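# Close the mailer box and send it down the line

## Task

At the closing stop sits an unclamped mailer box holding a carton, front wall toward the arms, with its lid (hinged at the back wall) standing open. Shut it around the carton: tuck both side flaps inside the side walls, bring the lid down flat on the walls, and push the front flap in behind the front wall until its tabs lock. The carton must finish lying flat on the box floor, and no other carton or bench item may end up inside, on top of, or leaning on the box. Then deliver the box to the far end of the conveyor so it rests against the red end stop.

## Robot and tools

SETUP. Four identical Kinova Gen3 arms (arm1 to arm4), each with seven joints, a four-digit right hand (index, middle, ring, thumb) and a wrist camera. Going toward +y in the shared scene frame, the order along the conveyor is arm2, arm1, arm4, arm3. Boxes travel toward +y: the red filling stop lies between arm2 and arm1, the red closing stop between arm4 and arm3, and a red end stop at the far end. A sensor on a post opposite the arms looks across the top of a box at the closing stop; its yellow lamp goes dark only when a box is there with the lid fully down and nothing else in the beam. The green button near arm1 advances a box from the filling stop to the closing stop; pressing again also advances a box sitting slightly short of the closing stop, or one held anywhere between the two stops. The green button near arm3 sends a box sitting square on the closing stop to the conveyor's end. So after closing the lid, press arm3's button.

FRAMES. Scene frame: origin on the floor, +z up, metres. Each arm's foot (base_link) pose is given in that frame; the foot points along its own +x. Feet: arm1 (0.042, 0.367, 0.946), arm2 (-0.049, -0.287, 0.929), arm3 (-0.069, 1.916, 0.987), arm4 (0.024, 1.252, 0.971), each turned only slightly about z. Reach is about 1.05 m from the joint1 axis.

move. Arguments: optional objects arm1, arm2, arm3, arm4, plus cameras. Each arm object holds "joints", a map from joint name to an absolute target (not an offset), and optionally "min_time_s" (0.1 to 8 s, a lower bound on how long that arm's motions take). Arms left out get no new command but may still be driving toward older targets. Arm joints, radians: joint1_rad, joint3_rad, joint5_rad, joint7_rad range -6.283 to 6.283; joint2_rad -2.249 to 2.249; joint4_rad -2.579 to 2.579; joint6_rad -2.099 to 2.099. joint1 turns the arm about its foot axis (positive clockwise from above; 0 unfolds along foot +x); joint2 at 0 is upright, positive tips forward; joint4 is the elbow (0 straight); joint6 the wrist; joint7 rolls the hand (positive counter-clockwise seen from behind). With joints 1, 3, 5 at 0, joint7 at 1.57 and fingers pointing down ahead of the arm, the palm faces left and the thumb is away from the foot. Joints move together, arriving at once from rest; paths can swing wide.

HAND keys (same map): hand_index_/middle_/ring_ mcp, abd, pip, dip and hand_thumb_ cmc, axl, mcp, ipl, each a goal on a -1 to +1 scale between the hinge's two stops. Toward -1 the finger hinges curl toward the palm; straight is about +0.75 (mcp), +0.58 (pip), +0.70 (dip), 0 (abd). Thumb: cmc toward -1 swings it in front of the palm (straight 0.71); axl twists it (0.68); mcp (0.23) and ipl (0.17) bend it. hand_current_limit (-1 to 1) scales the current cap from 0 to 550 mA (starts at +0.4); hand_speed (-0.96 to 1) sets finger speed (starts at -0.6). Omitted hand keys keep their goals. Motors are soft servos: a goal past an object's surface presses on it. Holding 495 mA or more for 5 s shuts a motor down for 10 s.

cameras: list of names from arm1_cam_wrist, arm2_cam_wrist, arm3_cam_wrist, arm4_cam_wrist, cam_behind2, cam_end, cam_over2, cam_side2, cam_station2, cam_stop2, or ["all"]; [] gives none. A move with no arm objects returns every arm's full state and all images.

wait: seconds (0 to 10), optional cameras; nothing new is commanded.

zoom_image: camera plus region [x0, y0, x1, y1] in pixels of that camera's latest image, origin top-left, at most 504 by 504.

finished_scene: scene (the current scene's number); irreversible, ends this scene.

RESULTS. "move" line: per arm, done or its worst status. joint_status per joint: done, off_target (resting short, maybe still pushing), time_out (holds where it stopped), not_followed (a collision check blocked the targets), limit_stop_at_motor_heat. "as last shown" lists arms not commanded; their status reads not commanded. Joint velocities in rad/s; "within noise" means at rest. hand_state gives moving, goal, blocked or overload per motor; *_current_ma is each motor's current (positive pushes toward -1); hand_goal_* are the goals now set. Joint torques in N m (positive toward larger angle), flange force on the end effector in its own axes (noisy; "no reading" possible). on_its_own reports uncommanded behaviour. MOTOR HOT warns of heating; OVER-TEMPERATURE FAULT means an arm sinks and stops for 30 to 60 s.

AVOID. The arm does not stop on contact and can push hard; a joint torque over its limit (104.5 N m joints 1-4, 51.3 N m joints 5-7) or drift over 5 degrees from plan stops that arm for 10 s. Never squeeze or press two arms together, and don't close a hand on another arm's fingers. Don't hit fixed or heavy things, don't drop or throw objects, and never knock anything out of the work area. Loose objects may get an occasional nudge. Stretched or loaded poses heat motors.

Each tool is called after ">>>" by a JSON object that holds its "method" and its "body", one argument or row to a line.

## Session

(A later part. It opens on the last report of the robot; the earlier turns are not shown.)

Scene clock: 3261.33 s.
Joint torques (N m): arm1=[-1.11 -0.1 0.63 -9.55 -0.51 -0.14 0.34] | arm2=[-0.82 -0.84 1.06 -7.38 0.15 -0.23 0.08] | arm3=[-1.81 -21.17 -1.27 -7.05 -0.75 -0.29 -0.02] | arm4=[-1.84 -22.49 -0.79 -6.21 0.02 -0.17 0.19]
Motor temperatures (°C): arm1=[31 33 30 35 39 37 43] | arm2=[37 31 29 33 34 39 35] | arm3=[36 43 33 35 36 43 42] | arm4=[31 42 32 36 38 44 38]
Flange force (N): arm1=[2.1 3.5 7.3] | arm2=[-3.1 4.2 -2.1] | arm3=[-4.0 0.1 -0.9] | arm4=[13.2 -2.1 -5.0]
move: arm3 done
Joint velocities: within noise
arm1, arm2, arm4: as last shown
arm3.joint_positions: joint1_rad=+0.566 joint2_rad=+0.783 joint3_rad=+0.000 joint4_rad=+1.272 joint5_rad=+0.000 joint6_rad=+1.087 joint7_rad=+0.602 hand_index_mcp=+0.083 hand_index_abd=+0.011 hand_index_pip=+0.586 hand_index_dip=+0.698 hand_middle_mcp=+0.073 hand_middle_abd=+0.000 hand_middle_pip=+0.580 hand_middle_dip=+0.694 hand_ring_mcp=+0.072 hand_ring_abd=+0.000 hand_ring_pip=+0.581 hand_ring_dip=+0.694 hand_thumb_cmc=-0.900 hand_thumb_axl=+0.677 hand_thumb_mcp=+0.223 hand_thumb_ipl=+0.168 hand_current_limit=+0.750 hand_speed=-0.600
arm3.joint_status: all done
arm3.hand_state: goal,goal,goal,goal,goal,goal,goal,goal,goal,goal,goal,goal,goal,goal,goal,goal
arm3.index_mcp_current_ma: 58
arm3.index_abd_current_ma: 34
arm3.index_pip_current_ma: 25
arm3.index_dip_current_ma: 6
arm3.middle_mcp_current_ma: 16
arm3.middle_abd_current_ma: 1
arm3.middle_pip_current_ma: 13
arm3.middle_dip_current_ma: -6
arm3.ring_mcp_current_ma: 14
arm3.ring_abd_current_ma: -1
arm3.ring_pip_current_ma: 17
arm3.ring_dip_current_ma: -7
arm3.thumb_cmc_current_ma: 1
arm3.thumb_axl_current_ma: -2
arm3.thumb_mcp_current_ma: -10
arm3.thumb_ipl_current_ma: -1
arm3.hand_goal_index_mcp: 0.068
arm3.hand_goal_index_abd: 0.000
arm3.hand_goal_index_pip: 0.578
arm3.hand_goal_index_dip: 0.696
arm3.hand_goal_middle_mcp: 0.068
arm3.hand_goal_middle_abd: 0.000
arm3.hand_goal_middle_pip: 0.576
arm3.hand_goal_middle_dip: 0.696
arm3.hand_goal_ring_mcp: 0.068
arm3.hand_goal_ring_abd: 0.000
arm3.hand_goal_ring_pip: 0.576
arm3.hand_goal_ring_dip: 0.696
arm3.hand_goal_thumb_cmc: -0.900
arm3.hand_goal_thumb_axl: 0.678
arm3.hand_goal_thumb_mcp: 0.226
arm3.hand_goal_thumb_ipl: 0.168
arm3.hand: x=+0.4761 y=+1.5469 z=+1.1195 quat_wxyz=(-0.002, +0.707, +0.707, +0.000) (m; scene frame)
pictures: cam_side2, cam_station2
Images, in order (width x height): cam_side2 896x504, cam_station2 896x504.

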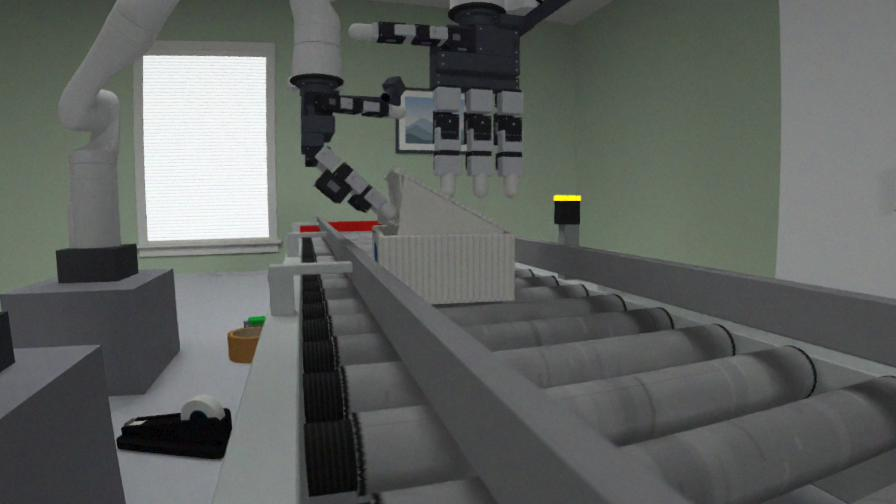

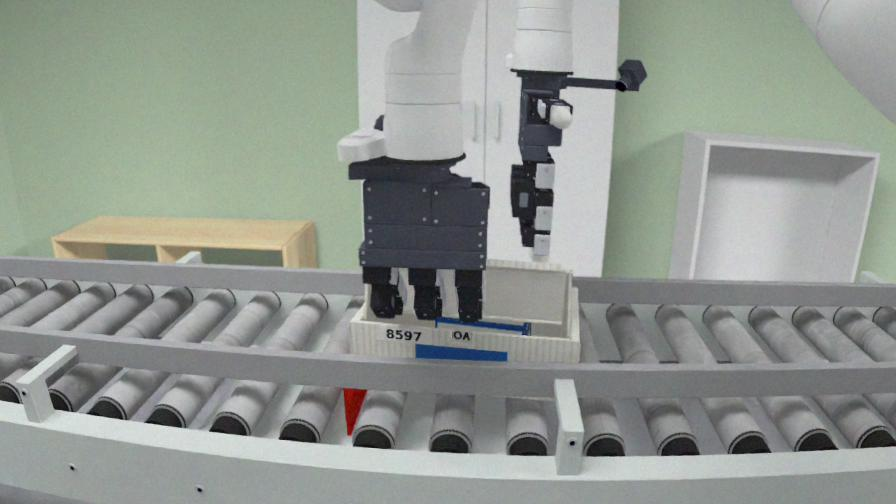

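>>> {"method": "move", "body": {
  "arm3": {"joints": {"joint1_rad": 0.5693, "joint2_rad": 0.7929, "joint3_rad": 0, "joint4_rad": 1.2971, "joint5_rad": 0, "joint6_rad": 1.0516, "joint7_rad": 0.6053}, "min_time_s": 2},
  "arm4": {"joints": {"joint1_rad": -0.2805, "joint2_rad": 0.8178, "joint3_rad": 0, "joint4_rad": 0.9795, "joint5_rad": 0, "joint6_rad": 1.3443, "joint7_rad": -1.9385}, "min_time_s": 2},
  "cameras": ["cam_side2"]
}}

>>> {"method": "zoom_image", "body": {
  "camera": "cam_side2",
  "region": [280, 120, 520, 320]
}}

Scene clock: 3299.53 s.
Joint torques (N m): arm1=[-1.14 -0.1 0.6 -9.52 -0.5 -0.15 0.3] | arm2=[-0.82 -0.84 1.06 -7.43 0.15 -0.24 0.07] | arm3=[-1.38 -22.53 -0.9 -7.88 -0.66 -0.65 -0.1] | arm4=[-1.26 -20.14 -0.38 -5.96 0.42 -1.3 0.2]
Motor temperatures (°C): arm1=[31 33 30 35 39 37 43] | arm2=[37 31 29 33 34 39 35] | arm3=[35 43 33 34 36 43 42] | arm4=[31 42 32 36 38 44 38]
Flange force (N): arm1=[2.1 3.3 7.2] | arm2=[-3.0 4.2 -1.9] | arm3=[-3.2 0.0 1.1] | arm4=[10.1 -2.1 -9.4]
move: arm3 done; arm4 done
Joint velocities: within noise
arm1.joint_positions: joint1_rad=-0.800 joint2_rad=-0.375 joint3_rad=-0.093 joint4_rad=+1.476 joint5_rad=-0.024 joint6_rad=+1.941 joint7_rad=+1.786 hand_index_mcp=+0.753 hand_index_abd=+0.000 hand_index_pip=+0.577 hand_index_dip=+0.696 hand_middle_mcp=+0.753 hand_middle_abd=+0.000 hand_middle_pip=+0.577 hand_middle_dip=+0.696 hand_ring_mcp=+0.753 hand_ring_abd=+0.000 hand_ring_pip=+0.577 hand_ring_dip=+0.696 hand_thumb_cmc=+0.714 hand_thumb_axl=+0.677 hand_thumb_mcp=+0.224 hand_thumb_ipl=+0.168 hand_current_limit=+0.400 hand_speed=-0.600
arm1.joint_status: not commanded
arm1.hand_state: goal,goal,goal,goal,goal,goal,goal,goal,goal,goal,goal,goal,goal,goal,goal,goal
arm1.index_mcp_current_ma: -2
arm1.index_abd_current_ma: 0
arm1.index_pip_current_ma: 2
arm1.index_dip_current_ma: 0
arm1.middle_mcp_current_ma: -2
arm1.middle_abd_current_ma: 0
arm1.middle_pip_current_ma: 2
arm1.middle_dip_current_ma: 0
arm1.ring_mcp_current_ma: -2
arm1.ring_abd_current_ma: 0
arm1.ring_pip_current_ma: 2
arm1.ring_dip_current_ma: 0
arm1.thumb_cmc_current_ma: 1
arm1.thumb_axl_current_ma: -2
arm1.thumb_mcp_current_ma: -9
arm1.thumb_ipl_current_ma: -1
arm1.hand_goal_index_mcp: 0.754
arm1.hand_goal_index_abd: 0.000
arm1.hand_goal_index_pip: 0.576
arm1.hand_goal_index_dip: 0.696
arm1.hand_goal_middle_mcp: 0.754
arm1.hand_goal_middle_abd: 0.000
arm1.hand_goal_middle_pip: 0.576
arm1.hand_goal_middle_dip: 0.696
arm1.hand_goal_ring_mcp: 0.754
arm1.hand_goal_ring_abd: 0.000
arm1.hand_goal_ring_pip: 0.576
arm1.hand_goal_ring_dip: 0.696
arm1.hand_goal_thumb_cmc: 0.714
arm1.hand_goal_thumb_axl: 0.678
arm1.hand_goal_thumb_mcp: 0.226
arm1.hand_goal_thumb_ipl: 0.168
arm1.hand: x=+0.0719 y=+0.5348 z=+1.4659 quat_wxyz=(+0.048, -0.562, +0.826, +0.020) (m; scene frame)
arm2.joint_positions: joint1_rad=+0.131 joint2_rad=-0.418 joint3_rad=-0.038 joint4_rad=+1.515 joint5_rad=-0.067 joint6_rad=+1.958 joint7_rad=+1.639 hand_index_mcp=+0.753 hand_index_abd=+0.000 hand_index_pip=+0.577 hand_index_dip=+0.696 hand_middle_mcp=+0.753 hand_middle_abd=+0.000 hand_middle_pip=+0.577 hand_middle_dip=+0.696 hand_ring_mcp=+0.753 hand_ring_abd=+0.000 hand_ring_pip=+0.577 hand_ring_dip=+0.696 hand_thumb_cmc=+0.714 hand_thumb_axl=+0.677 hand_thumb_mcp=+0.224 hand_thumb_ipl=+0.168 hand_current_limit=+0.400 hand_speed=-0.600
arm2.joint_status: not commanded
arm2.hand_state: goal,goal,goal,goal,goal,overload,goal,goal,goal,goal,goal,goal,goal,goal,goal,goal
arm2.index_mcp_current_ma: -2
arm2.index_abd_current_ma: 0
arm2.index_pip_current_ma: 2
arm2.index_dip_current_ma: 0
arm2.middle_mcp_current_ma: -2
arm2.middle_abd_current_ma: 0
arm2.middle_pip_current_ma: 2
arm2.middle_dip_current_ma: 0
arm2.ring_mcp_current_ma: -2
arm2.ring_abd_current_ma: 0
arm2.ring_pip_current_ma: 2
arm2.ring_dip_current_ma: 0
arm2.thumb_cmc_current_ma: 1
arm2.thumb_axl_current_ma: -2
arm2.thumb_mcp_current_ma: -8
arm2.thumb_ipl_current_ma: -1
arm2.hand_goal_index_mcp: 0.754
arm2.hand_goal_index_abd: 0.000
arm2.hand_goal_index_pip: 0.576
arm2.hand_goal_index_dip: 0.696
arm2.hand_goal_middle_mcp: 0.754
arm2.hand_goal_middle_abd: 0.000
arm2.hand_goal_middle_pip: 0.576
arm2.hand_goal_middle_dip: 0.696
arm2.hand_goal_ring_mcp: 0.754
arm2.hand_goal_ring_abd: 0.000
arm2.hand_goal_ring_pip: 0.576
arm2.hand_goal_ring_dip: 0.696
arm2.hand_goal_thumb_cmc: 0.714
arm2.hand_goal_thumb_axl: 0.678
arm2.hand_goal_thumb_mcp: 0.226
arm2.hand_goal_thumb_ipl: 0.168
arm2.hand: x=+0.1135 y=-0.2342 z=+1.4473 quat_wxyz=(+0.046, +0.053, +0.997, +0.017) (m; scene frame)
arm3.joint_positions: joint1_rad=+0.569 joint2_rad=+0.793 joint3_rad=+0.000 joint4_rad=+1.297 joint5_rad=+0.000 joint6_rad=+1.052 joint7_rad=+0.605 hand_index_mcp=+0.099 hand_index_abd=+0.001 hand_index_pip=+0.598 hand_index_dip=+0.706 hand_middle_mcp=+0.085 hand_middle_abd=+0.000 hand_middle_pip=+0.582 hand_middle_dip=+0.697 hand_ring_mcp=+0.072 hand_ring_abd=+0.000 hand_ring_pip=+0.581 hand_ring_dip=+0.694 hand_thumb_cmc=-0.900 hand_thumb_axl=+0.677 hand_thumb_mcp=+0.223 hand_thumb_ipl=+0.168 hand_current_limit=+0.750 hand_speed=-0.600
arm3.joint_status: all done
arm3.hand_state: blocked,goal,blocked,goal,goal,goal,goal,goal,goal,goal,goal,goal,goal,goal,goal,goal
arm3.index_mcp_current_ma: 129
arm3.index_abd_current_ma: 2
arm3.index_pip_current_ma: 73
arm3.index_dip_current_ma: 35
arm3.middle_mcp_current_ma: 64
arm3.middle_abd_current_ma: 1
arm3.middle_pip_current_ma: 20
arm3.middle_dip_current_ma: 4
arm3.ring_mcp_current_ma: 14
arm3.ring_abd_current_ma: -1
arm3.ring_pip_current_ma: 17
arm3.ring_dip_current_ma: -7
arm3.thumb_cmc_current_ma: 1
arm3.thumb_axl_current_ma: -2
arm3.thumb_mcp_current_ma: -10
arm3.thumb_ipl_current_ma: -1
arm3.hand_goal_index_mcp: 0.068
arm3.hand_goal_index_abd: 0.000
arm3.hand_goal_index_pip: 0.578
arm3.hand_goal_index_dip: 0.696
arm3.hand_goal_middle_mcp: 0.068
arm3.hand_goal_middle_abd: 0.000
arm3.hand_goal_middle_pip: 0.576
arm3.hand_goal_middle_dip: 0.696
arm3.hand_goal_ring_mcp: 0.068
arm3.hand_goal_ring_abd: 0.000
arm3.hand_goal_ring_pip: 0.576
arm3.hand_goal_ring_dip: 0.696
arm3.hand_goal_thumb_cmc: -0.900
arm3.hand_goal_thumb_axl: 0.678
arm3.hand_goal_thumb_mcp: 0.226
arm3.hand_goal_thumb_ipl: 0.168
arm3.hand: x=+0.4730 y=+1.5469 z=+1.1069 quat_wxyz=(-0.002, +0.707, +0.707, +0.000) (m; scene frame)
arm4.joint_positions: joint1_rad=-0.281 joint2_rad=+0.818 joint3_rad=+0.000 joint4_rad=+0.979 joint5_rad=+0.000 joint6_rad=+1.344 joint7_rad=-1.939 hand_index_mcp=+0.754 hand_index_abd=+0.061 hand_index_pip=+0.577 hand_index_dip=+0.698 hand_middle_mcp=+0.755 hand_middle_abd=-0.003 hand_middle_pip=+0.579 hand_middle_dip=+0.699 hand_ring_mcp=+0.755 hand_ring_abd=+0.000 hand_ring_pip=+0.575 hand_ring_dip=+0.694 hand_thumb_cmc=+0.716 hand_thumb_axl=+0.678 hand_thumb_mcp=+0.223 hand_thumb_ipl=+0.165 hand_current_limit=+0.750 hand_speed=-0.600
arm4.joint_status: all done
arm4.hand_state: goal,blocked,goal,goal,goal,goal,goal,goal,goal,goal,goal,goal,goal,goal,goal,goal
arm4.index_mcp_current_ma: 0
arm4.index_abd_current_ma: 172
arm4.index_pip_current_ma: 1
arm4.index_dip_current_ma: 3
arm4.middle_mcp_current_ma: 1
arm4.middle_abd_current_ma: -4
arm4.middle_pip_current_ma: 4
arm4.middle_dip_current_ma: 6
arm4.ring_mcp_current_ma: 1
arm4.ring_abd_current_ma: 0
arm4.ring_pip_current_ma: -1
arm4.ring_dip_current_ma: -4
arm4.thumb_cmc_current_ma: 4
arm4.thumb_axl_current_ma: 0
arm4.thumb_mcp_current_ma: -20
arm4.thumb_ipl_current_ma: -7
arm4.hand_goal_index_mcp: 0.754
arm4.hand_goal_index_abd: 0.000
arm4.hand_goal_index_pip: 0.576
arm4.hand_goal_index_dip: 0.696
arm4.hand_goal_middle_mcp: 0.754
arm4.hand_goal_middle_abd: 0.000
arm4.hand_goal_middle_pip: 0.576
arm4.hand_goal_middle_dip: 0.696
arm4.hand_goal_ring_mcp: 0.754
arm4.hand_goal_ring_abd: 0.000
arm4.hand_goal_ring_pip: 0.576
arm4.hand_goal_ring_dip: 0.696
arm4.hand_goal_thumb_cmc: 0.714
arm4.hand_goal_thumb_axl: 0.678
arm4.hand_goal_thumb_mcp: 0.230
arm4.hand_goal_thumb_ipl: 0.168
arm4.hand: x=+0.5820 y=+1.3610 z=+1.1749 quat_wxyz=(-0.007, +1.000, +0.000, +0.002) (m; scene frame)
pictures: cam_side2
Images, in order (width x height): cam_side2 896x504.

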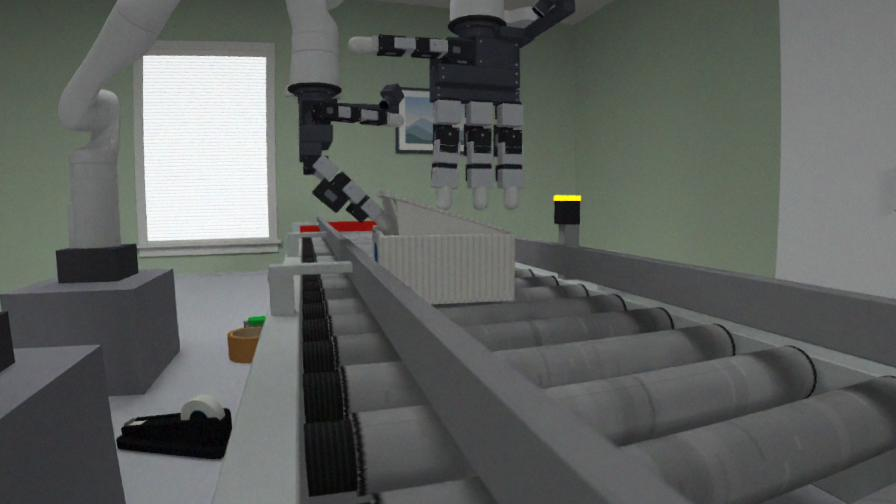

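Scaled by 2.100 from the camera's 896x504 image, which has a finer 1280x720 frame.

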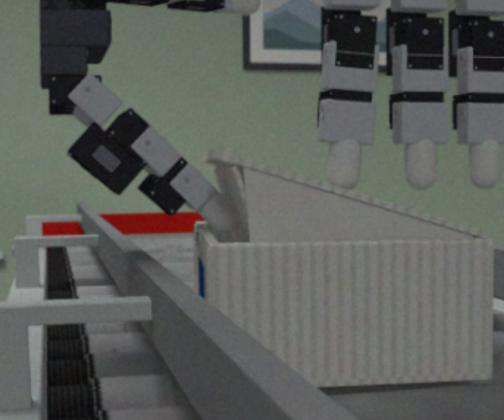

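>>> {"method": "move", "body": {
  "arm3": {"joints": {"joint1_rad": 0.5751, "joint2_rad": 0.7921, "joint3_rad": 0, "joint4_rad": 1.3264, "joint5_rad": 0, "joint6_rad": 1.0231, "joint7_rad": 0.6111}, "min_time_s": 1.5},
  "arm4": {"joints": {"joint1_rad": -0.2805, "joint2_rad": 0.8248, "joint3_rad": 0, "joint4_rad": 0.9997, "joint5_rad": 0, "joint6_rad": 1.3171, "joint7_rad": -1.9385}, "min_time_s": 1.5},
  "cameras": ["cam_side2", "cam_station2"]
}}

>>> {"method": "zoom_image", "body": {
  "camera": "cam_side2",
  "region": [280, 120, 520, 320]
}}

>>> {"method": "zoom_image", "body": {
  "camera": "cam_station2",
  "region": [300, 160, 640, 400]
}}

Scene clock: 3314.20 s.
Joint torques (N m): arm1=[-1.14 -0.1 0.61 -9.56 -0.5 -0.15 0.32] | arm2=[-0.84 -0.84 1.08 -7.39 0.16 -0.22 0.09] | arm3=[-1.5 -18.72 -0.93 -6.16 -0.5 -0.49 -0.17] | arm4=[-1.23 -17.97 -0.28 -5 0.59 -1.76 0.2]
Motor temperatures (°C): arm1=[31 33 30 35 39 37 43] | arm2=[37 31 29 33 34 39 35] | arm3=[35 43 33 34 36 43 42] | arm4=[31 42 32 36 38 44 38]
Flange force (N): arm1=[2.1 3.4 7.4] | arm2=[-3.1 4.3 -2.0] | arm3=[-2.9 -1.0 -4.9] | arm4=[10.2 -2.2 -13.6]
move: arm3 done; arm4 done
Joint velocities: within noise
arm1, arm2: as last shown
arm3.joint_positions: joint1_rad=+0.575 joint2_rad=+0.792 joint3_rad=+0.000 joint4_rad=+1.326 joint5_rad=+0.000 joint6_rad=+1.023 joint7_rad=+0.611 hand_index_mcp=+0.081 hand_index_abd=-0.001 hand_index_pip=+0.589 hand_index_dip=+0.707 hand_middle_mcp=+0.065 hand_middle_abd=+0.000 hand_middle_pip=+0.576 hand_middle_dip=+0.698 hand_ring_mcp=+0.058 hand_ring_abd=+0.000 hand_ring_pip=+0.569 hand_ring_dip=+0.693 hand_thumb_cmc=-0.900 hand_thumb_axl=+0.677 hand_thumb_mcp=+0.223 hand_thumb_ipl=+0.168 hand_current_limit=+0.750 hand_speed=-0.600
arm3.joint_status: all done
arm3.hand_state: goal,goal,goal,goal,goal,goal,goal,goal,goal,goal,goal,goal,goal,goal,goal,goal
arm3.index_mcp_current_ma: 47
arm3.index_abd_current_ma: -1
arm3.index_pip_current_ma: 36
arm3.index_dip_current_ma: 38
arm3.middle_mcp_current_ma: -11
arm3.middle_abd_current_ma: -1
arm3.middle_pip_current_ma: 0
arm3.middle_dip_current_ma: 5
arm3.ring_mcp_current_ma: -38
arm3.ring_abd_current_ma: -1
arm3.ring_pip_current_ma: -22
arm3.ring_dip_current_ma: -7
arm3.thumb_cmc_current_ma: 1
arm3.thumb_axl_current_ma: -2
arm3.thumb_mcp_current_ma: -10
arm3.thumb_ipl_current_ma: -1
arm3.hand_goal_index_mcp: 0.068
arm3.hand_goal_index_abd: 0.000
arm3.hand_goal_index_pip: 0.578
arm3.hand_goal_index_dip: 0.696
arm3.hand_goal_middle_mcp: 0.068
arm3.hand_goal_middle_abd: 0.000
arm3.hand_goal_middle_pip: 0.576
arm3.hand_goal_middle_dip: 0.696
arm3.hand_goal_ring_mcp: 0.068
arm3.hand_goal_ring_abd: 0.000
arm3.hand_goal_ring_pip: 0.576
arm3.hand_goal_ring_dip: 0.696
arm3.hand_goal_thumb_cmc: -0.900
arm3.hand_goal_thumb_axl: 0.678
arm3.hand_goal_thumb_mcp: 0.226
arm3.hand_goal_thumb_ipl: 0.168
arm3.hand: x=+0.4670 y=+1.5470 z=+1.0995 quat_wxyz=(-0.002, +0.707, +0.707, +0.000) (m; scene frame)
arm4.joint_positions: joint1_rad=-0.280 joint2_rad=+0.825 joint3_rad=+0.000 joint4_rad=+1.000 joint5_rad=+0.000 joint6_rad=+1.317 joint7_rad=-1.939 hand_index_mcp=+0.755 hand_index_abd=+0.083 hand_index_pip=+0.577 hand_index_dip=+0.698 hand_middle_mcp=+0.755 hand_middle_abd=-0.003 hand_middle_pip=+0.579 hand_middle_dip=+0.699 hand_ring_mcp=+0.755 hand_ring_abd=+0.000 hand_ring_pip=+0.575 hand_ring_dip=+0.694 hand_thumb_cmc=+0.716 hand_thumb_axl=+0.678 hand_thumb_mcp=+0.223 hand_thumb_ipl=+0.165 hand_current_limit=+0.750 hand_speed=-0.600
arm4.joint_status: all done
arm4.hand_state: goal,blocked,goal,goal,goal,goal,goal,goal,goal,goal,goal,goal,goal,goal,goal,goal
arm4.index_mcp_current_ma: 1
arm4.index_abd_current_ma: 253
arm4.index_pip_current_ma: 1
arm4.index_dip_current_ma: 3
arm4.middle_mcp_current_ma: 1
arm4.middle_abd_current_ma: -4
arm4.middle_pip_current_ma: 4
arm4.middle_dip_current_ma: 6
arm4.ring_mcp_current_ma: 1
arm4.ring_abd_current_ma: 0
arm4.ring_pip_current_ma: -1
arm4.ring_dip_current_ma: -4
arm4.thumb_cmc_current_ma: 4
arm4.thumb_axl_current_ma: 0
arm4.thumb_mcp_current_ma: -20
arm4.thumb_ipl_current_ma: -7
arm4.hand_goal_index_mcp: 0.754
arm4.hand_goal_index_abd: 0.000
arm4.hand_goal_index_pip: 0.576
arm4.hand_goal_index_dip: 0.696
arm4.hand_goal_middle_mcp: 0.754
arm4.hand_goal_middle_abd: 0.000
arm4.hand_goal_middle_pip: 0.576
arm4.hand_goal_middle_dip: 0.696
arm4.hand_goal_ring_mcp: 0.754
arm4.hand_goal_ring_abd: 0.000
arm4.hand_goal_ring_pip: 0.576
arm4.hand_goal_ring_dip: 0.696
arm4.hand_goal_thumb_cmc: 0.714
arm4.hand_goal_thumb_axl: 0.678
arm4.hand_goal_thumb_mcp: 0.230
arm4.hand_goal_thumb_ipl: 0.168
arm4.hand: x=+0.5820 y=+1.3611 z=+1.1645 quat_wxyz=(-0.007, +1.000, +0.000, +0.002) (m; scene frame)
pictures: cam_side2, cam_station2
Images, in order (width x height): cam_side2 896x504, cam_station2 896x504.

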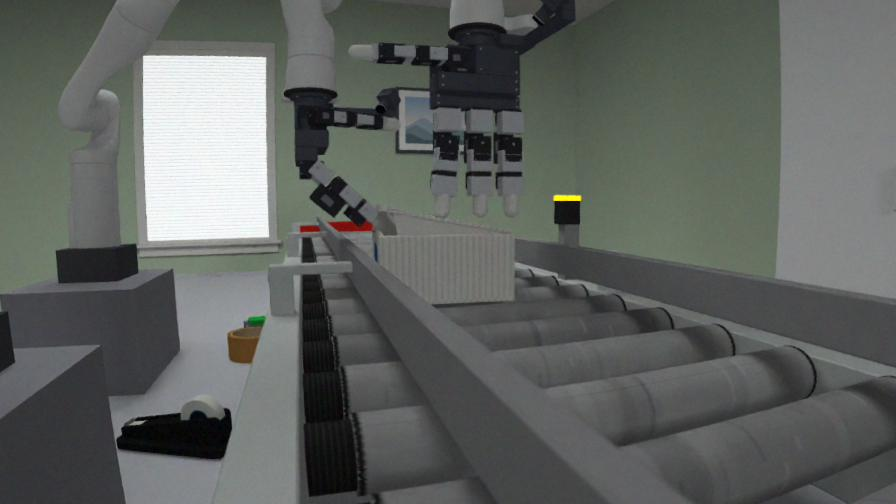

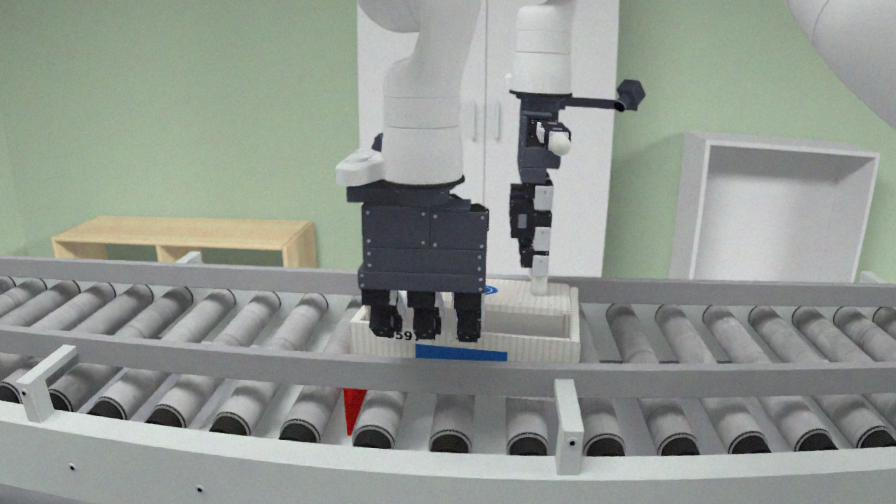

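Scaled by 2.100 from the camera's 896x504 image, which has a finer 1280x720 frame.

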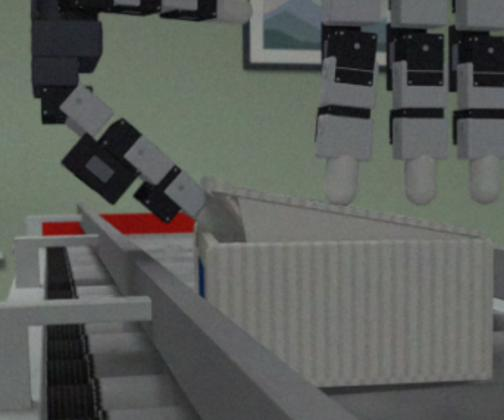

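Scaled by 1.482 from the camera's 896x504 image, which has a finer 1280x720 frame.

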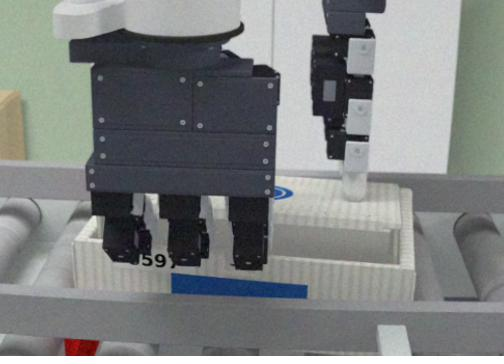

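>>> {"method": "move", "body": {
  "arm3": {"joints":{"joint1_rad":0.6035,"joint2_rad":0.72,"joint3_rad":0,"joint4_rad":1.3933,"joint5_rad":0,"joint6_rad":1.0283,"joint7_rad":0.6395},"min_time_s":2.5},
  "cameras": ["cam_side2","cam_station2"]
}}

>>> {"method": "zoom_image", "body": {
  "camera": "cam_side2",
  "region": [280, 120, 520, 320]
}}

>>> {"method": "zoom_image", "body": {
  "camera": "cam_station2",
  "region": [300, 160, 640, 400]
}}

Scene clock: 3355.40 s.
Joint torques (N m): arm1=[-1.13 -0.09 0.61 -9.55 -0.5 -0.15 0.32] | arm2=[-0.8 -0.86 1.06 -7.4 0.16 -0.21 0.11] | arm3=[-1.08 -20.08 -0.58 -6.56 -0.45 -0.07 -0.09] | arm4=[-1.41 -21.7 -0.5 -6.22 0.29 -0.9 0.27]
Motor temperatures (°C): arm1=[31 33 30 35 39 37 43] | arm2=[37 31 29 33 34 38 35] | arm3=[35 43 33 34 36 43 42] | arm4=[31 41 32 36 38 44 38]
Flange force (N): arm1=[2.1 3.4 7.3] | arm2=[-3.1 4.3 -2.0] | arm3=[-3.5 1.0 -0.6] | arm4=[11.3 -2.4 -6.5]
move: arm3 done
Joint velocities: within noise
arm1, arm2, arm4: as last shown
arm3.joint_positions: joint1_rad=+0.604 joint2_rad=+0.720 joint3_rad=+0.000 joint4_rad=+1.393 joint5_rad=+0.000 joint6_rad=+1.028 joint7_rad=+0.639 hand_index_mcp=+0.082 hand_index_abd=-0.003 hand_index_pip=+0.584 hand_index_dip=+0.700 hand_middle_mcp=+0.081 hand_middle_abd=+0.002 hand_middle_pip=+0.580 hand_middle_dip=+0.697 hand_ring_mcp=+0.072 hand_ring_abd=+0.002 hand_ring_pip=+0.575 hand_ring_dip=+0.694 hand_thumb_cmc=-0.900 hand_thumb_axl=+0.677 hand_thumb_mcp=+0.223 hand_thumb_ipl=+0.168 hand_current_limit=+0.750 hand_speed=-0.600
arm3.joint_status: all done
arm3.hand_state: goal,goal,goal,goal,goal,goal,goal,goal,goal,goal,goal,goal,goal,goal,goal,goal
arm3.index_mcp_current_ma: 53
arm3.index_abd_current_ma: -8
arm3.index_pip_current_ma: 21
arm3.index_dip_current_ma: 12
arm3.middle_mcp_current_ma: 48
arm3.middle_abd_current_ma: 5
arm3.middle_pip_current_ma: 12
arm3.middle_dip_current_ma: 3
arm3.ring_mcp_current_ma: 13
arm3.ring_abd_current_ma: 6
arm3.ring_pip_current_ma: -2
arm3.ring_dip_current_ma: -7
arm3.thumb_cmc_current_ma: 1
arm3.thumb_axl_current_ma: -2
arm3.thumb_mcp_current_ma: -10
arm3.thumb_ipl_current_ma: -1
arm3.hand_goal_index_mcp: 0.068
arm3.hand_goal_index_abd: 0.000
arm3.hand_goal_index_pip: 0.578
arm3.hand_goal_index_dip: 0.696
arm3.hand_goal_middle_mcp: 0.068
arm3.hand_goal_middle_abd: 0.000
arm3.hand_goal_middle_pip: 0.576
arm3.hand_goal_middle_dip: 0.696
arm3.hand_goal_ring_mcp: 0.068
arm3.hand_goal_ring_abd: 0.000
arm3.hand_goal_ring_pip: 0.576
arm3.hand_goal_ring_dip: 0.696
arm3.hand_goal_thumb_cmc: -0.900
arm3.hand_goal_thumb_axl: 0.678
arm3.hand_goal_thumb_mcp: 0.226
arm3.hand_goal_thumb_ipl: 0.168
arm3.hand: x=+0.4400 y=+1.5469 z=+1.1217 quat_wxyz=(-0.002, +0.707, +0.707, +0.000) (m; scene frame)
arm4.hand: x=+0.5820 y=+1.3611 z=+1.1644 quat_wxyz=(-0.007, +1.000, +0.000, +0.002) (m; scene frame)
pictures: cam_side2, cam_station2
Images, in order (width x height): cam_side2 896x504, cam_station2 896x504.

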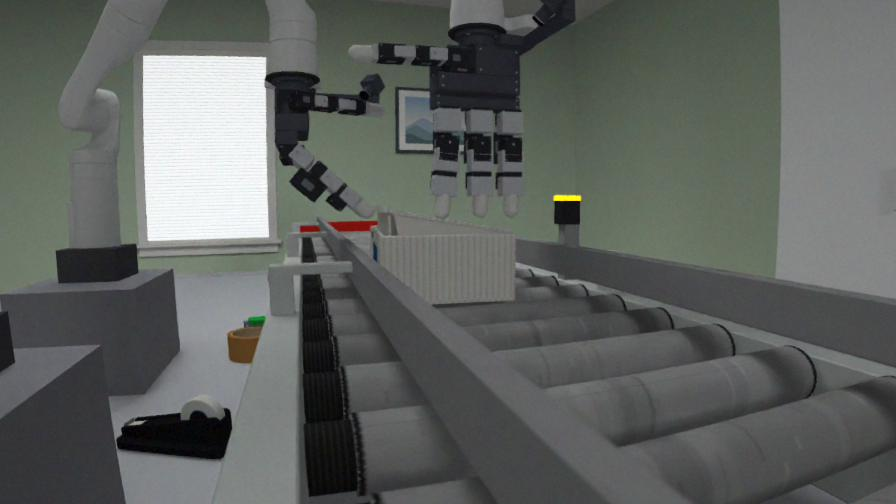

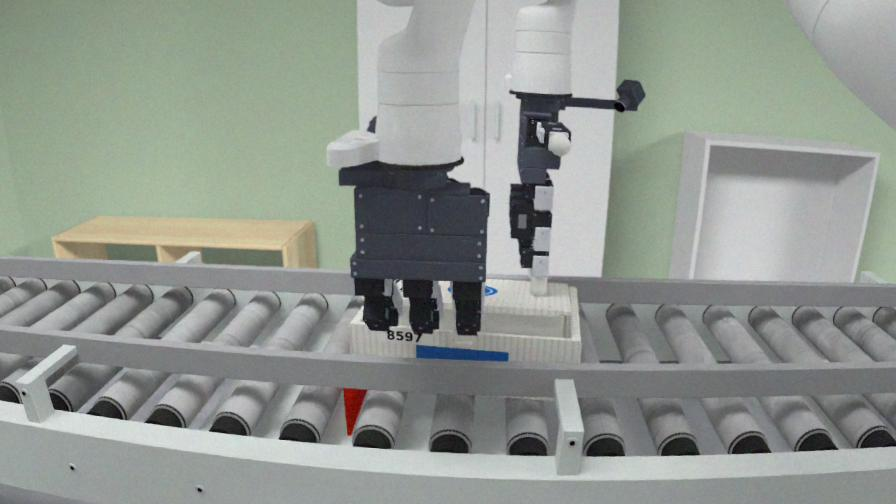

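Scaled by 2.100 from the camera's 896x504 image, which has a finer 1280x720 frame.

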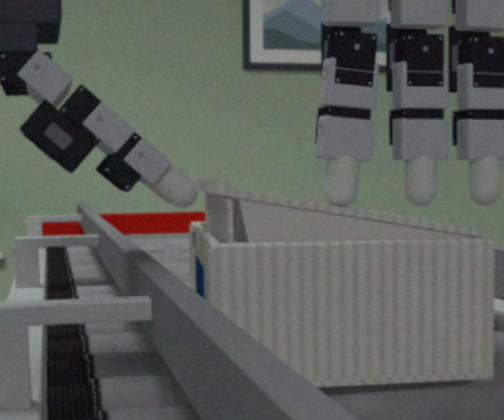

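Scaled by 1.482 from the camera's 896x504 image, which has a finer 1280x720 frame.

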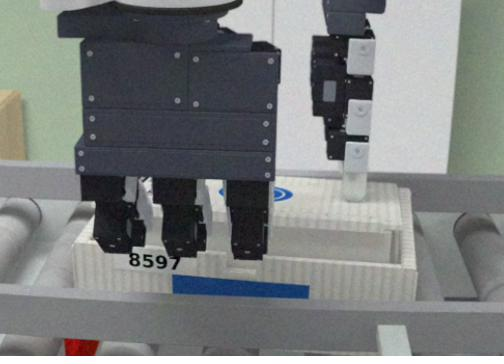

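>>> {"method": "move", "body": {
  "arm3": {"joints":{"joint1_rad":0.7088,"joint2_rad":0.507,"joint3_rad":0,"joint4_rad":1.5394,"joint5_rad":0,"joint6_rad":1.0952,"joint7_rad":0.7448},"min_time_s":2},
  "arm4": {"joints":{"joint1_rad":-0.3056,"joint2_rad":0.7125,"joint3_rad":0,"joint4_rad":1.1561,"joint5_rad":0,"joint6_rad":1.2730,"joint7_rad":-1.9636},"min_time_s":2}
}}

>>> {"method": "move", "body": {
  "arm4": {"joints":{"joint1_rad":-0.3056,"joint2_rad":0.7379,"joint3_rad":0,"joint4_rad":1.2080,"joint5_rad":0,"joint6_rad":1.1957,"joint7_rad":-1.9636},"min_time_s":3},
  "cameras": ["cam_side2","cam_station2"]
}}

>>> {"method": "zoom_image", "body": {
  "camera": "cam_side2",
  "region": [280, 120, 520, 320]
}}

>>> {"method": "zoom_image", "body": {
  "camera": "cam_station2",
  "region": [300, 200, 640, 400]
}}

Scene clock: 3409.43 s.
Joint torques (N m): arm1=[-1.16 -0.1 0.62 -9.55 -0.48 -0.15 0.32] | arm2=[-0.84 -0.82 1.07 -7.41 0.12 -0.23 0.11] | arm3=[-1 -16.87 -0.65 -6.96 -0.55 -0.1 -0.08] | arm4=[-1.85 -21.27 -1.05 -6.15 0.01 -0.17 0.22]
Motor temperatures (°C): arm1=[31 33 30 35 39 36 43] | arm2=[37 31 29 33 34 38 35] | arm3=[35 44 33 34 36 42 42] | arm4=[31 41 32 36 38 44 38]
Flange force (N): arm1=[2.1 3.4 7.3] | arm2=[-3.0 4.3 -2.0] | arm3=[-2.9 -0.2 -1.0] | arm4=[11.2 -1.6 -3.7]
move: arm3 done; arm4 done
Joint velocities: within noise
arm1, arm2: as last shown
arm3.joint_positions: joint1_rad=+0.709 joint2_rad=+0.507 joint3_rad=+0.000 joint4_rad=+1.539 joint5_rad=+0.000 joint6_rad=+1.095 joint7_rad=+0.745 hand_index_mcp=+0.082 hand_index_abd=-0.003 hand_index_pip=+0.584 hand_index_dip=+0.700 hand_middle_mcp=+0.081 hand_middle_abd=+0.002 hand_middle_pip=+0.580 hand_middle_dip=+0.697 hand_ring_mcp=+0.072 hand_ring_abd=+0.002 hand_ring_pip=+0.575 hand_ring_dip=+0.694 hand_thumb_cmc=-0.900 hand_thumb_axl=+0.677 hand_thumb_mcp=+0.223 hand_thumb_ipl=+0.168 hand_current_limit=+0.750 hand_speed=-0.600
arm3.joint_status: all done
arm3.hand_state: goal,goal,goal,goal,goal,goal,goal,goal,goal,goal,goal,goal,goal,goal,goal,goal
arm3.index_mcp_current_ma: 53
arm3.index_abd_current_ma: -8
arm3.index_pip_current_ma: 21
arm3.index_dip_current_ma: 12
arm3.middle_mcp_current_ma: 48
arm3.middle_abd_current_ma: 5
arm3.middle_pip_current_ma: 12
arm3.middle_dip_current_ma: 3
arm3.ring_mcp_current_ma: 13
arm3.ring_abd_current_ma: 6
arm3.ring_pip_current_ma: -2
arm3.ring_dip_current_ma: -7
arm3.thumb_cmc_current_ma: 1
arm3.thumb_axl_current_ma: -2
arm3.thumb_mcp_current_ma: -10
arm3.thumb_ipl_current_ma: -1
arm3.hand_goal_index_mcp: 0.068
arm3.hand_goal_index_abd: 0.000
arm3.hand_goal_index_pip: 0.578
arm3.hand_goal_index_dip: 0.696
arm3.hand_goal_middle_mcp: 0.068
arm3.hand_goal_middle_abd: 0.000
arm3.hand_goal_middle_pip: 0.576
arm3.hand_goal_middle_dip: 0.696
arm3.hand_goal_ring_mcp: 0.068
arm3.hand_goal_ring_abd: 0.000
arm3.hand_goal_ring_pip: 0.576
arm3.hand_goal_ring_dip: 0.696
arm3.hand_goal_thumb_cmc: -0.900
arm3.hand_goal_thumb_axl: 0.678
arm3.hand_goal_thumb_mcp: 0.226
arm3.hand_goal_thumb_ipl: 0.168
arm3.hand: x=+0.3552 y=+1.5466 z=+1.1918 quat_wxyz=(-0.002, +0.707, +0.707, +0.000) (m; scene frame)
arm4.joint_positions: joint1_rad=-0.306 joint2_rad=+0.712 joint3_rad=+0.000 joint4_rad=+1.156 joint5_rad=+0.000 joint6_rad=+1.273 joint7_rad=-1.964 hand_index_mcp=+0.755 hand_index_abd=+0.003 hand_index_pip=+0.577 hand_index_dip=+0.698 hand_middle_mcp=+0.755 hand_middle_abd=-0.003 hand_middle_pip=+0.579 hand_middle_dip=+0.699 hand_ring_mcp=+0.755 hand_ring_abd=+0.000 hand_ring_pip=+0.575 hand_ring_dip=+0.694 hand_thumb_cmc=+0.716 hand_thumb_axl=+0.678 hand_thumb_mcp=+0.223 hand_thumb_ipl=+0.165 hand_current_limit=+0.750 hand_speed=-0.600
arm4.joint_status: all done
arm4.hand_state: goal,goal,goal,goal,goal,goal,goal,goal,goal,goal,goal,goal,goal,goal,goal,goal
arm4.index_mcp_current_ma: 1
arm4.index_abd_current_ma: 5
arm4.index_pip_current_ma: 1
arm4.index_dip_current_ma: 3
arm4.middle_mcp_current_ma: 1
arm4.middle_abd_current_ma: -4
arm4.middle_pip_current_ma: 4
arm4.middle_dip_current_ma: 6
arm4.ring_mcp_current_ma: 1
arm4.ring_abd_current_ma: 0
arm4.ring_pip_current_ma: -1
arm4.ring_dip_current_ma: -4
arm4.thumb_cmc_current_ma: 4
arm4.thumb_axl_current_ma: 0
arm4.thumb_mcp_current_ma: -20
arm4.thumb_ipl_current_ma: -7
arm4.hand_goal_index_mcp: 0.754
arm4.hand_goal_index_abd: 0.000
arm4.hand_goal_index_pip: 0.576
arm4.hand_goal_index_dip: 0.696
arm4.hand_goal_middle_mcp: 0.754
arm4.hand_goal_middle_abd: 0.000
arm4.hand_goal_middle_pip: 0.576
arm4.hand_goal_middle_dip: 0.696
arm4.hand_goal_ring_mcp: 0.754
arm4.hand_goal_ring_abd: 0.000
arm4.hand_goal_ring_pip: 0.576
arm4.hand_goal_ring_dip: 0.696
arm4.hand_goal_thumb_cmc: 0.714
arm4.hand_goal_thumb_axl: 0.678
arm4.hand_goal_thumb_mcp: 0.230
arm4.hand_goal_thumb_ipl: 0.168
arm4.hand: x=+0.5420 y=+1.3609 z=+1.1838 quat_wxyz=(-0.007, +1.000, +0.000, +0.002) (m; scene frame)
pictures: none

Scene clock: 3412.73 s.
Joint torques (N m): arm1=[-1.12 -0.08 0.63 -9.55 -0.51 -0.16 0.31] | arm2=[-0.81 -0.85 1.01 -7.36 0.13 -0.19 0.08] | arm3=[-1.02 -16.9 -0.63 -6.92 -0.51 -0.1 -0.08] | arm4=[-1.78 -20.89 -0.85 -6 0.08 -0.49 0.23]
Motor temperatures (°C): arm1=[31 33 30 35 39 36 43] | arm2=[37 31 29 33 34 38 35] | arm3=[35 44 33 34 36 42 42] | arm4=[31 41 32 36 38 44 38]
Flange force (N): arm1=[2.1 3.4 7.3] | arm2=[-3.2 4.0 -2.1] | arm3=[-3.1 -0.1 -1.0] | arm4=[10.2 -1.3 -4.3]
move: arm4 done
Joint velocities: within noise
arm1, arm2, arm3: as last shown
arm4.joint_positions: joint1_rad=-0.306 joint2_rad=+0.738 joint3_rad=+0.000 joint4_rad=+1.208 joint5_rad=+0.000 joint6_rad=+1.196 joint7_rad=-1.964 hand_index_mcp=+0.755 hand_index_abd=+0.014 hand_index_pip=+0.577 hand_index_dip=+0.698 hand_middle_mcp=+0.755 hand_middle_abd=-0.003 hand_middle_pip=+0.579 hand_middle_dip=+0.699 hand_ring_mcp=+0.755 hand_ring_abd=+0.000 hand_ring_pip=+0.575 hand_ring_dip=+0.694 hand_thumb_cmc=+0.716 hand_thumb_axl=+0.678 hand_thumb_mcp=+0.223 hand_thumb_ipl=+0.165 hand_current_limit=+0.750 hand_speed=-0.600
arm4.joint_status: all done
arm4.hand_state: goal,goal,goal,goal,goal,goal,goal,goal,goal,goal,goal,goal,goal,goal,goal,goal
arm4.index_mcp_current_ma: 1
arm4.index_abd_current_ma: 29
arm4.index_pip_current_ma: 1
arm4.index_dip_current_ma: 3
arm4.middle_mcp_current_ma: 1
arm4.middle_abd_current_ma: -4
arm4.middle_pip_current_ma: 4
arm4.middle_dip_current_ma: 6
arm4.ring_mcp_current_ma: 1
arm4.ring_abd_current_ma: 0
arm4.ring_pip_current_ma: -1
arm4.ring_dip_current_ma: -4
arm4.thumb_cmc_current_ma: 4
arm4.thumb_axl_current_ma: 0
arm4.thumb_mcp_current_ma: -20
arm4.thumb_ipl_current_ma: -7
arm4.hand_goal_index_mcp: 0.754
arm4.hand_goal_index_abd: 0.000
arm4.hand_goal_index_pip: 0.576
arm4.hand_goal_index_dip: 0.696
arm4.hand_goal_middle_mcp: 0.754
arm4.hand_goal_middle_abd: 0.000
arm4.hand_goal_middle_pip: 0.576
arm4.hand_goal_middle_dip: 0.696
arm4.hand_goal_ring_mcp: 0.754
arm4.hand_goal_ring_abd: 0.000
arm4.hand_goal_ring_pip: 0.576
arm4.hand_goal_ring_dip: 0.696
arm4.hand_goal_thumb_cmc: 0.714
arm4.hand_goal_thumb_axl: 0.678
arm4.hand_goal_thumb_mcp: 0.230
arm4.hand_goal_thumb_ipl: 0.168
arm4.hand: x=+0.5421 y=+1.3613 z=+1.1538 quat_wxyz=(-0.007, +1.000, +0.000, +0.002) (m; scene frame)
pictures: cam_side2, cam_station2
Images, in order (width x height): cam_side2 896x504, cam_station2 896x504.

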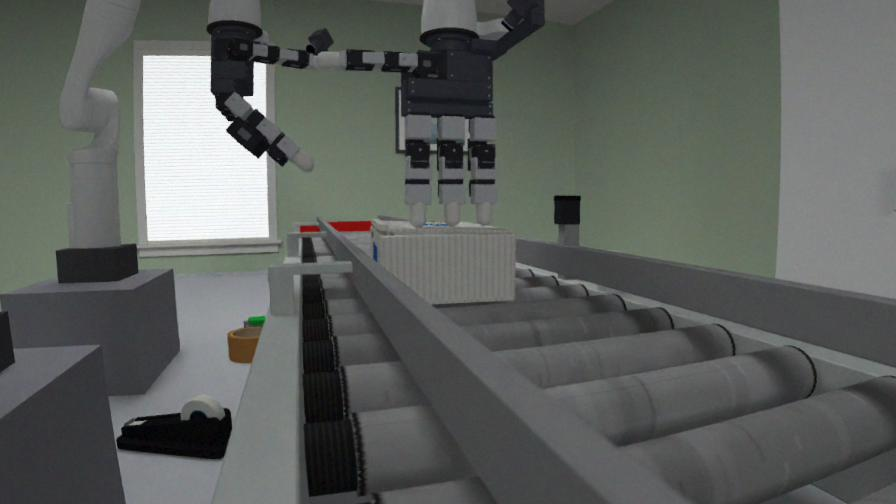

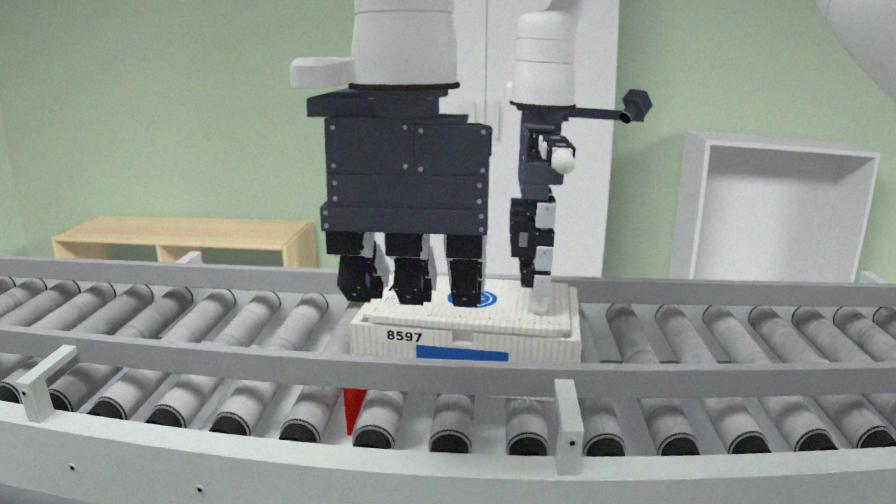

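Scaled by 2.100 from the camera's 896x504 image, which has a finer 1280x720 frame.

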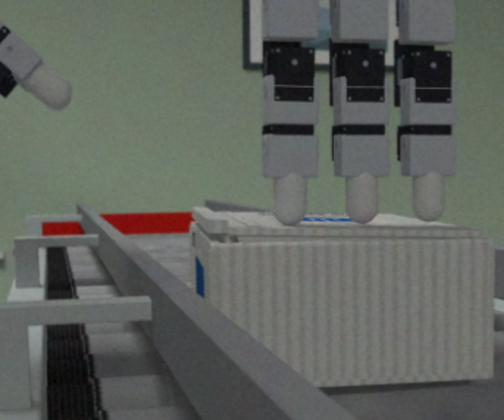

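Scaled by 1.482 from the camera's 896x504 image, which has a finer 1280x720 frame.

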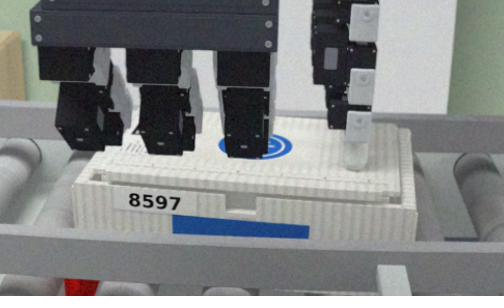

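>>> {"method": "move", "body": {
  "arm4": {"joints":{"joint1_rad":-0.3056,"joint2_rad":0.7514,"joint3_rad":0,"joint4_rad":1.2293,"joint5_rad":0,"joint6_rad":1.1609,"joint7_rad":-1.9636},"min_time_s":3},
  "cameras": ["cam_side2","cam_station2"]
}}

>>> {"method": "zoom_image", "body": {
  "camera": "cam_side2",
  "region": [340, 180, 540, 320]
}}

>>> {"method": "zoom_image", "body": {
  "camera": "cam_station2",
  "region": [320, 250, 600, 400]
}}

Scene clock: 3425.13 s.
Joint torques (N m): arm1=[-1.16 -0.09 0.63 -9.54 -0.52 -0.14 0.32] | arm2=[-0.85 -0.84 1.1 -7.43 0.15 -0.21 0.1] | arm3=[-1.06 -17.05 -0.59 -6.94 -0.54 -0.03 -0.1] | arm4=[0.41 45.03 -0.34 27.09 0.66 -2.45 0.33]
Motor temperatures (°C): arm1=[31 33 30 35 39 36 43] | arm2=[37 31 29 33 34 38 35] | arm3=[35 44 33 34 36 42 42] | arm4=[31 41 32 36 38 44 38]
Flange force (N): arm1=[2.1 3.4 7.3] | arm2=[-3.1 4.4 -1.8] | arm3=[-3.3 -0.1 -0.6] | arm4=[12.5 -6.4 -123.4]
move: arm4 done
Joint velocities: within noise
arm1, arm2, arm3: as last shown
arm4.joint_positions: joint1_rad=-0.306 joint2_rad=+0.750 joint3_rad=+0.000 joint4_rad=+1.229 joint5_rad=+0.000 joint6_rad=+1.161 joint7_rad=-1.964 hand_index_mcp=+0.716 hand_index_abd=+0.047 hand_index_pip=+0.545 hand_index_dip=+0.684 hand_middle_mcp=+0.717 hand_middle_abd=+0.027 hand_middle_pip=+0.549 hand_middle_dip=+0.682 hand_ring_mcp=+0.713 hand_ring_abd=+0.029 hand_ring_pip=+0.548 hand_ring_dip=+0.683 hand_thumb_cmc=+0.716 hand_thumb_axl=+0.678 hand_thumb_mcp=+0.223 hand_thumb_ipl=+0.165 hand_current_limit=+0.750 hand_speed=-0.600
arm4.joint_status: all done
arm4.hand_state: blocked,blocked,blocked,goal,blocked,blocked,blocked,goal,blocked,blocked,blocked,goal,goal,goal,goal,goal
arm4.index_mcp_current_ma: -121
arm4.index_abd_current_ma: 125
arm4.index_pip_current_ma: -87
arm4.index_dip_current_ma: -28
arm4.middle_mcp_current_ma: -119
arm4.middle_abd_current_ma: 64
arm4.middle_pip_current_ma: -76
arm4.middle_dip_current_ma: -34
arm4.ring_mcp_current_ma: -134
arm4.ring_abd_current_ma: 69
arm4.ring_pip_current_ma: -76
arm4.ring_dip_current_ma: -30
arm4.thumb_cmc_current_ma: 4
arm4.thumb_axl_current_ma: 0
arm4.thumb_mcp_current_ma: -20
arm4.thumb_ipl_current_ma: -7
arm4.hand_goal_index_mcp: 0.754
arm4.hand_goal_index_abd: 0.000
arm4.hand_goal_index_pip: 0.576
arm4.hand_goal_index_dip: 0.696
arm4.hand_goal_middle_mcp: 0.754
arm4.hand_goal_middle_abd: 0.000
arm4.hand_goal_middle_pip: 0.576
arm4.hand_goal_middle_dip: 0.696
arm4.hand_goal_ring_mcp: 0.754
arm4.hand_goal_ring_abd: 0.000
arm4.hand_goal_ring_pip: 0.576
arm4.hand_goal_ring_dip: 0.696
arm4.hand_goal_thumb_cmc: 0.714
arm4.hand_goal_thumb_axl: 0.678
arm4.hand_goal_thumb_mcp: 0.230
arm4.hand_goal_thumb_ipl: 0.168
arm4.hand: x=+0.5422 y=+1.3616 z=+1.1407 quat_wxyz=(-0.008, +1.000, +0.000, +0.002) (m; scene frame)
pictures: cam_side2, cam_station2
Images, in order (width x height): cam_side2 896x504, cam_station2 896x504.

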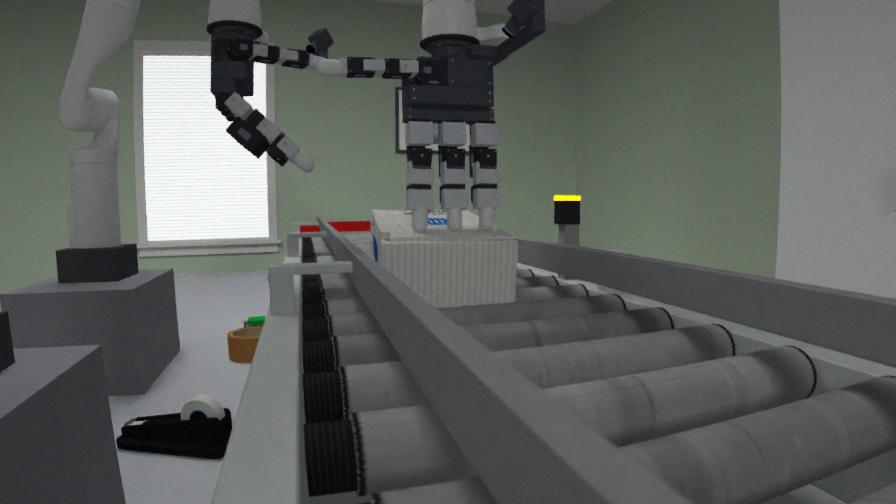

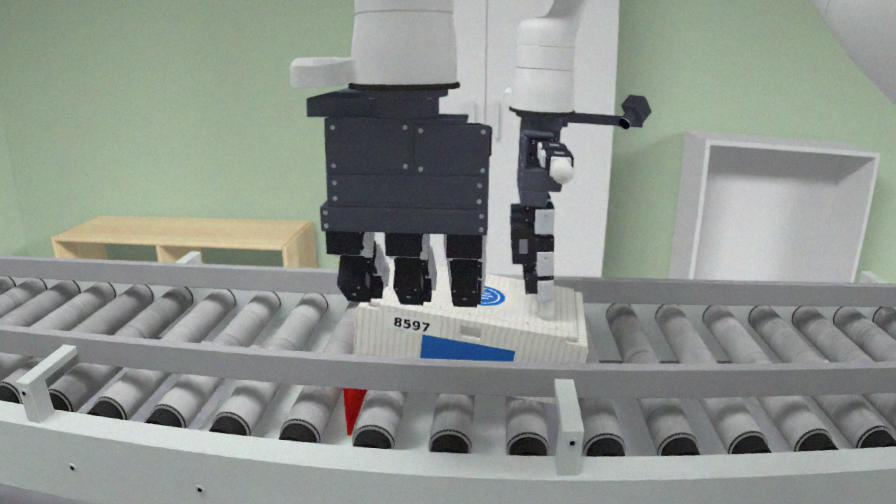

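Scaled by 2.520 from the camera's 896x504 image, which has a finer 1280x720 frame.

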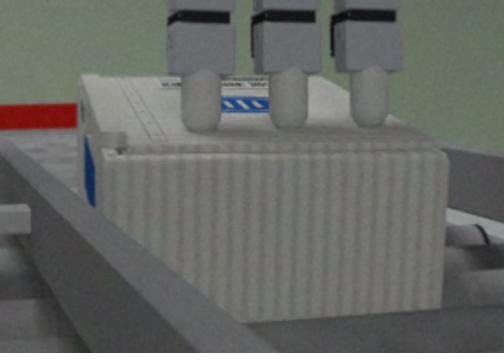

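Scaled by 1.800 from the camera's 896x504 image, which has a finer 1280x720 frame.

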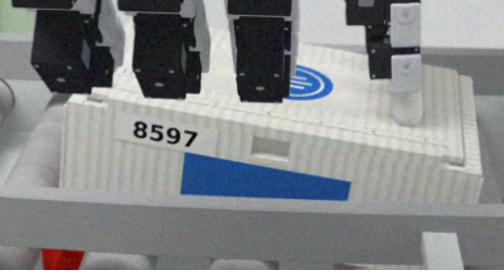

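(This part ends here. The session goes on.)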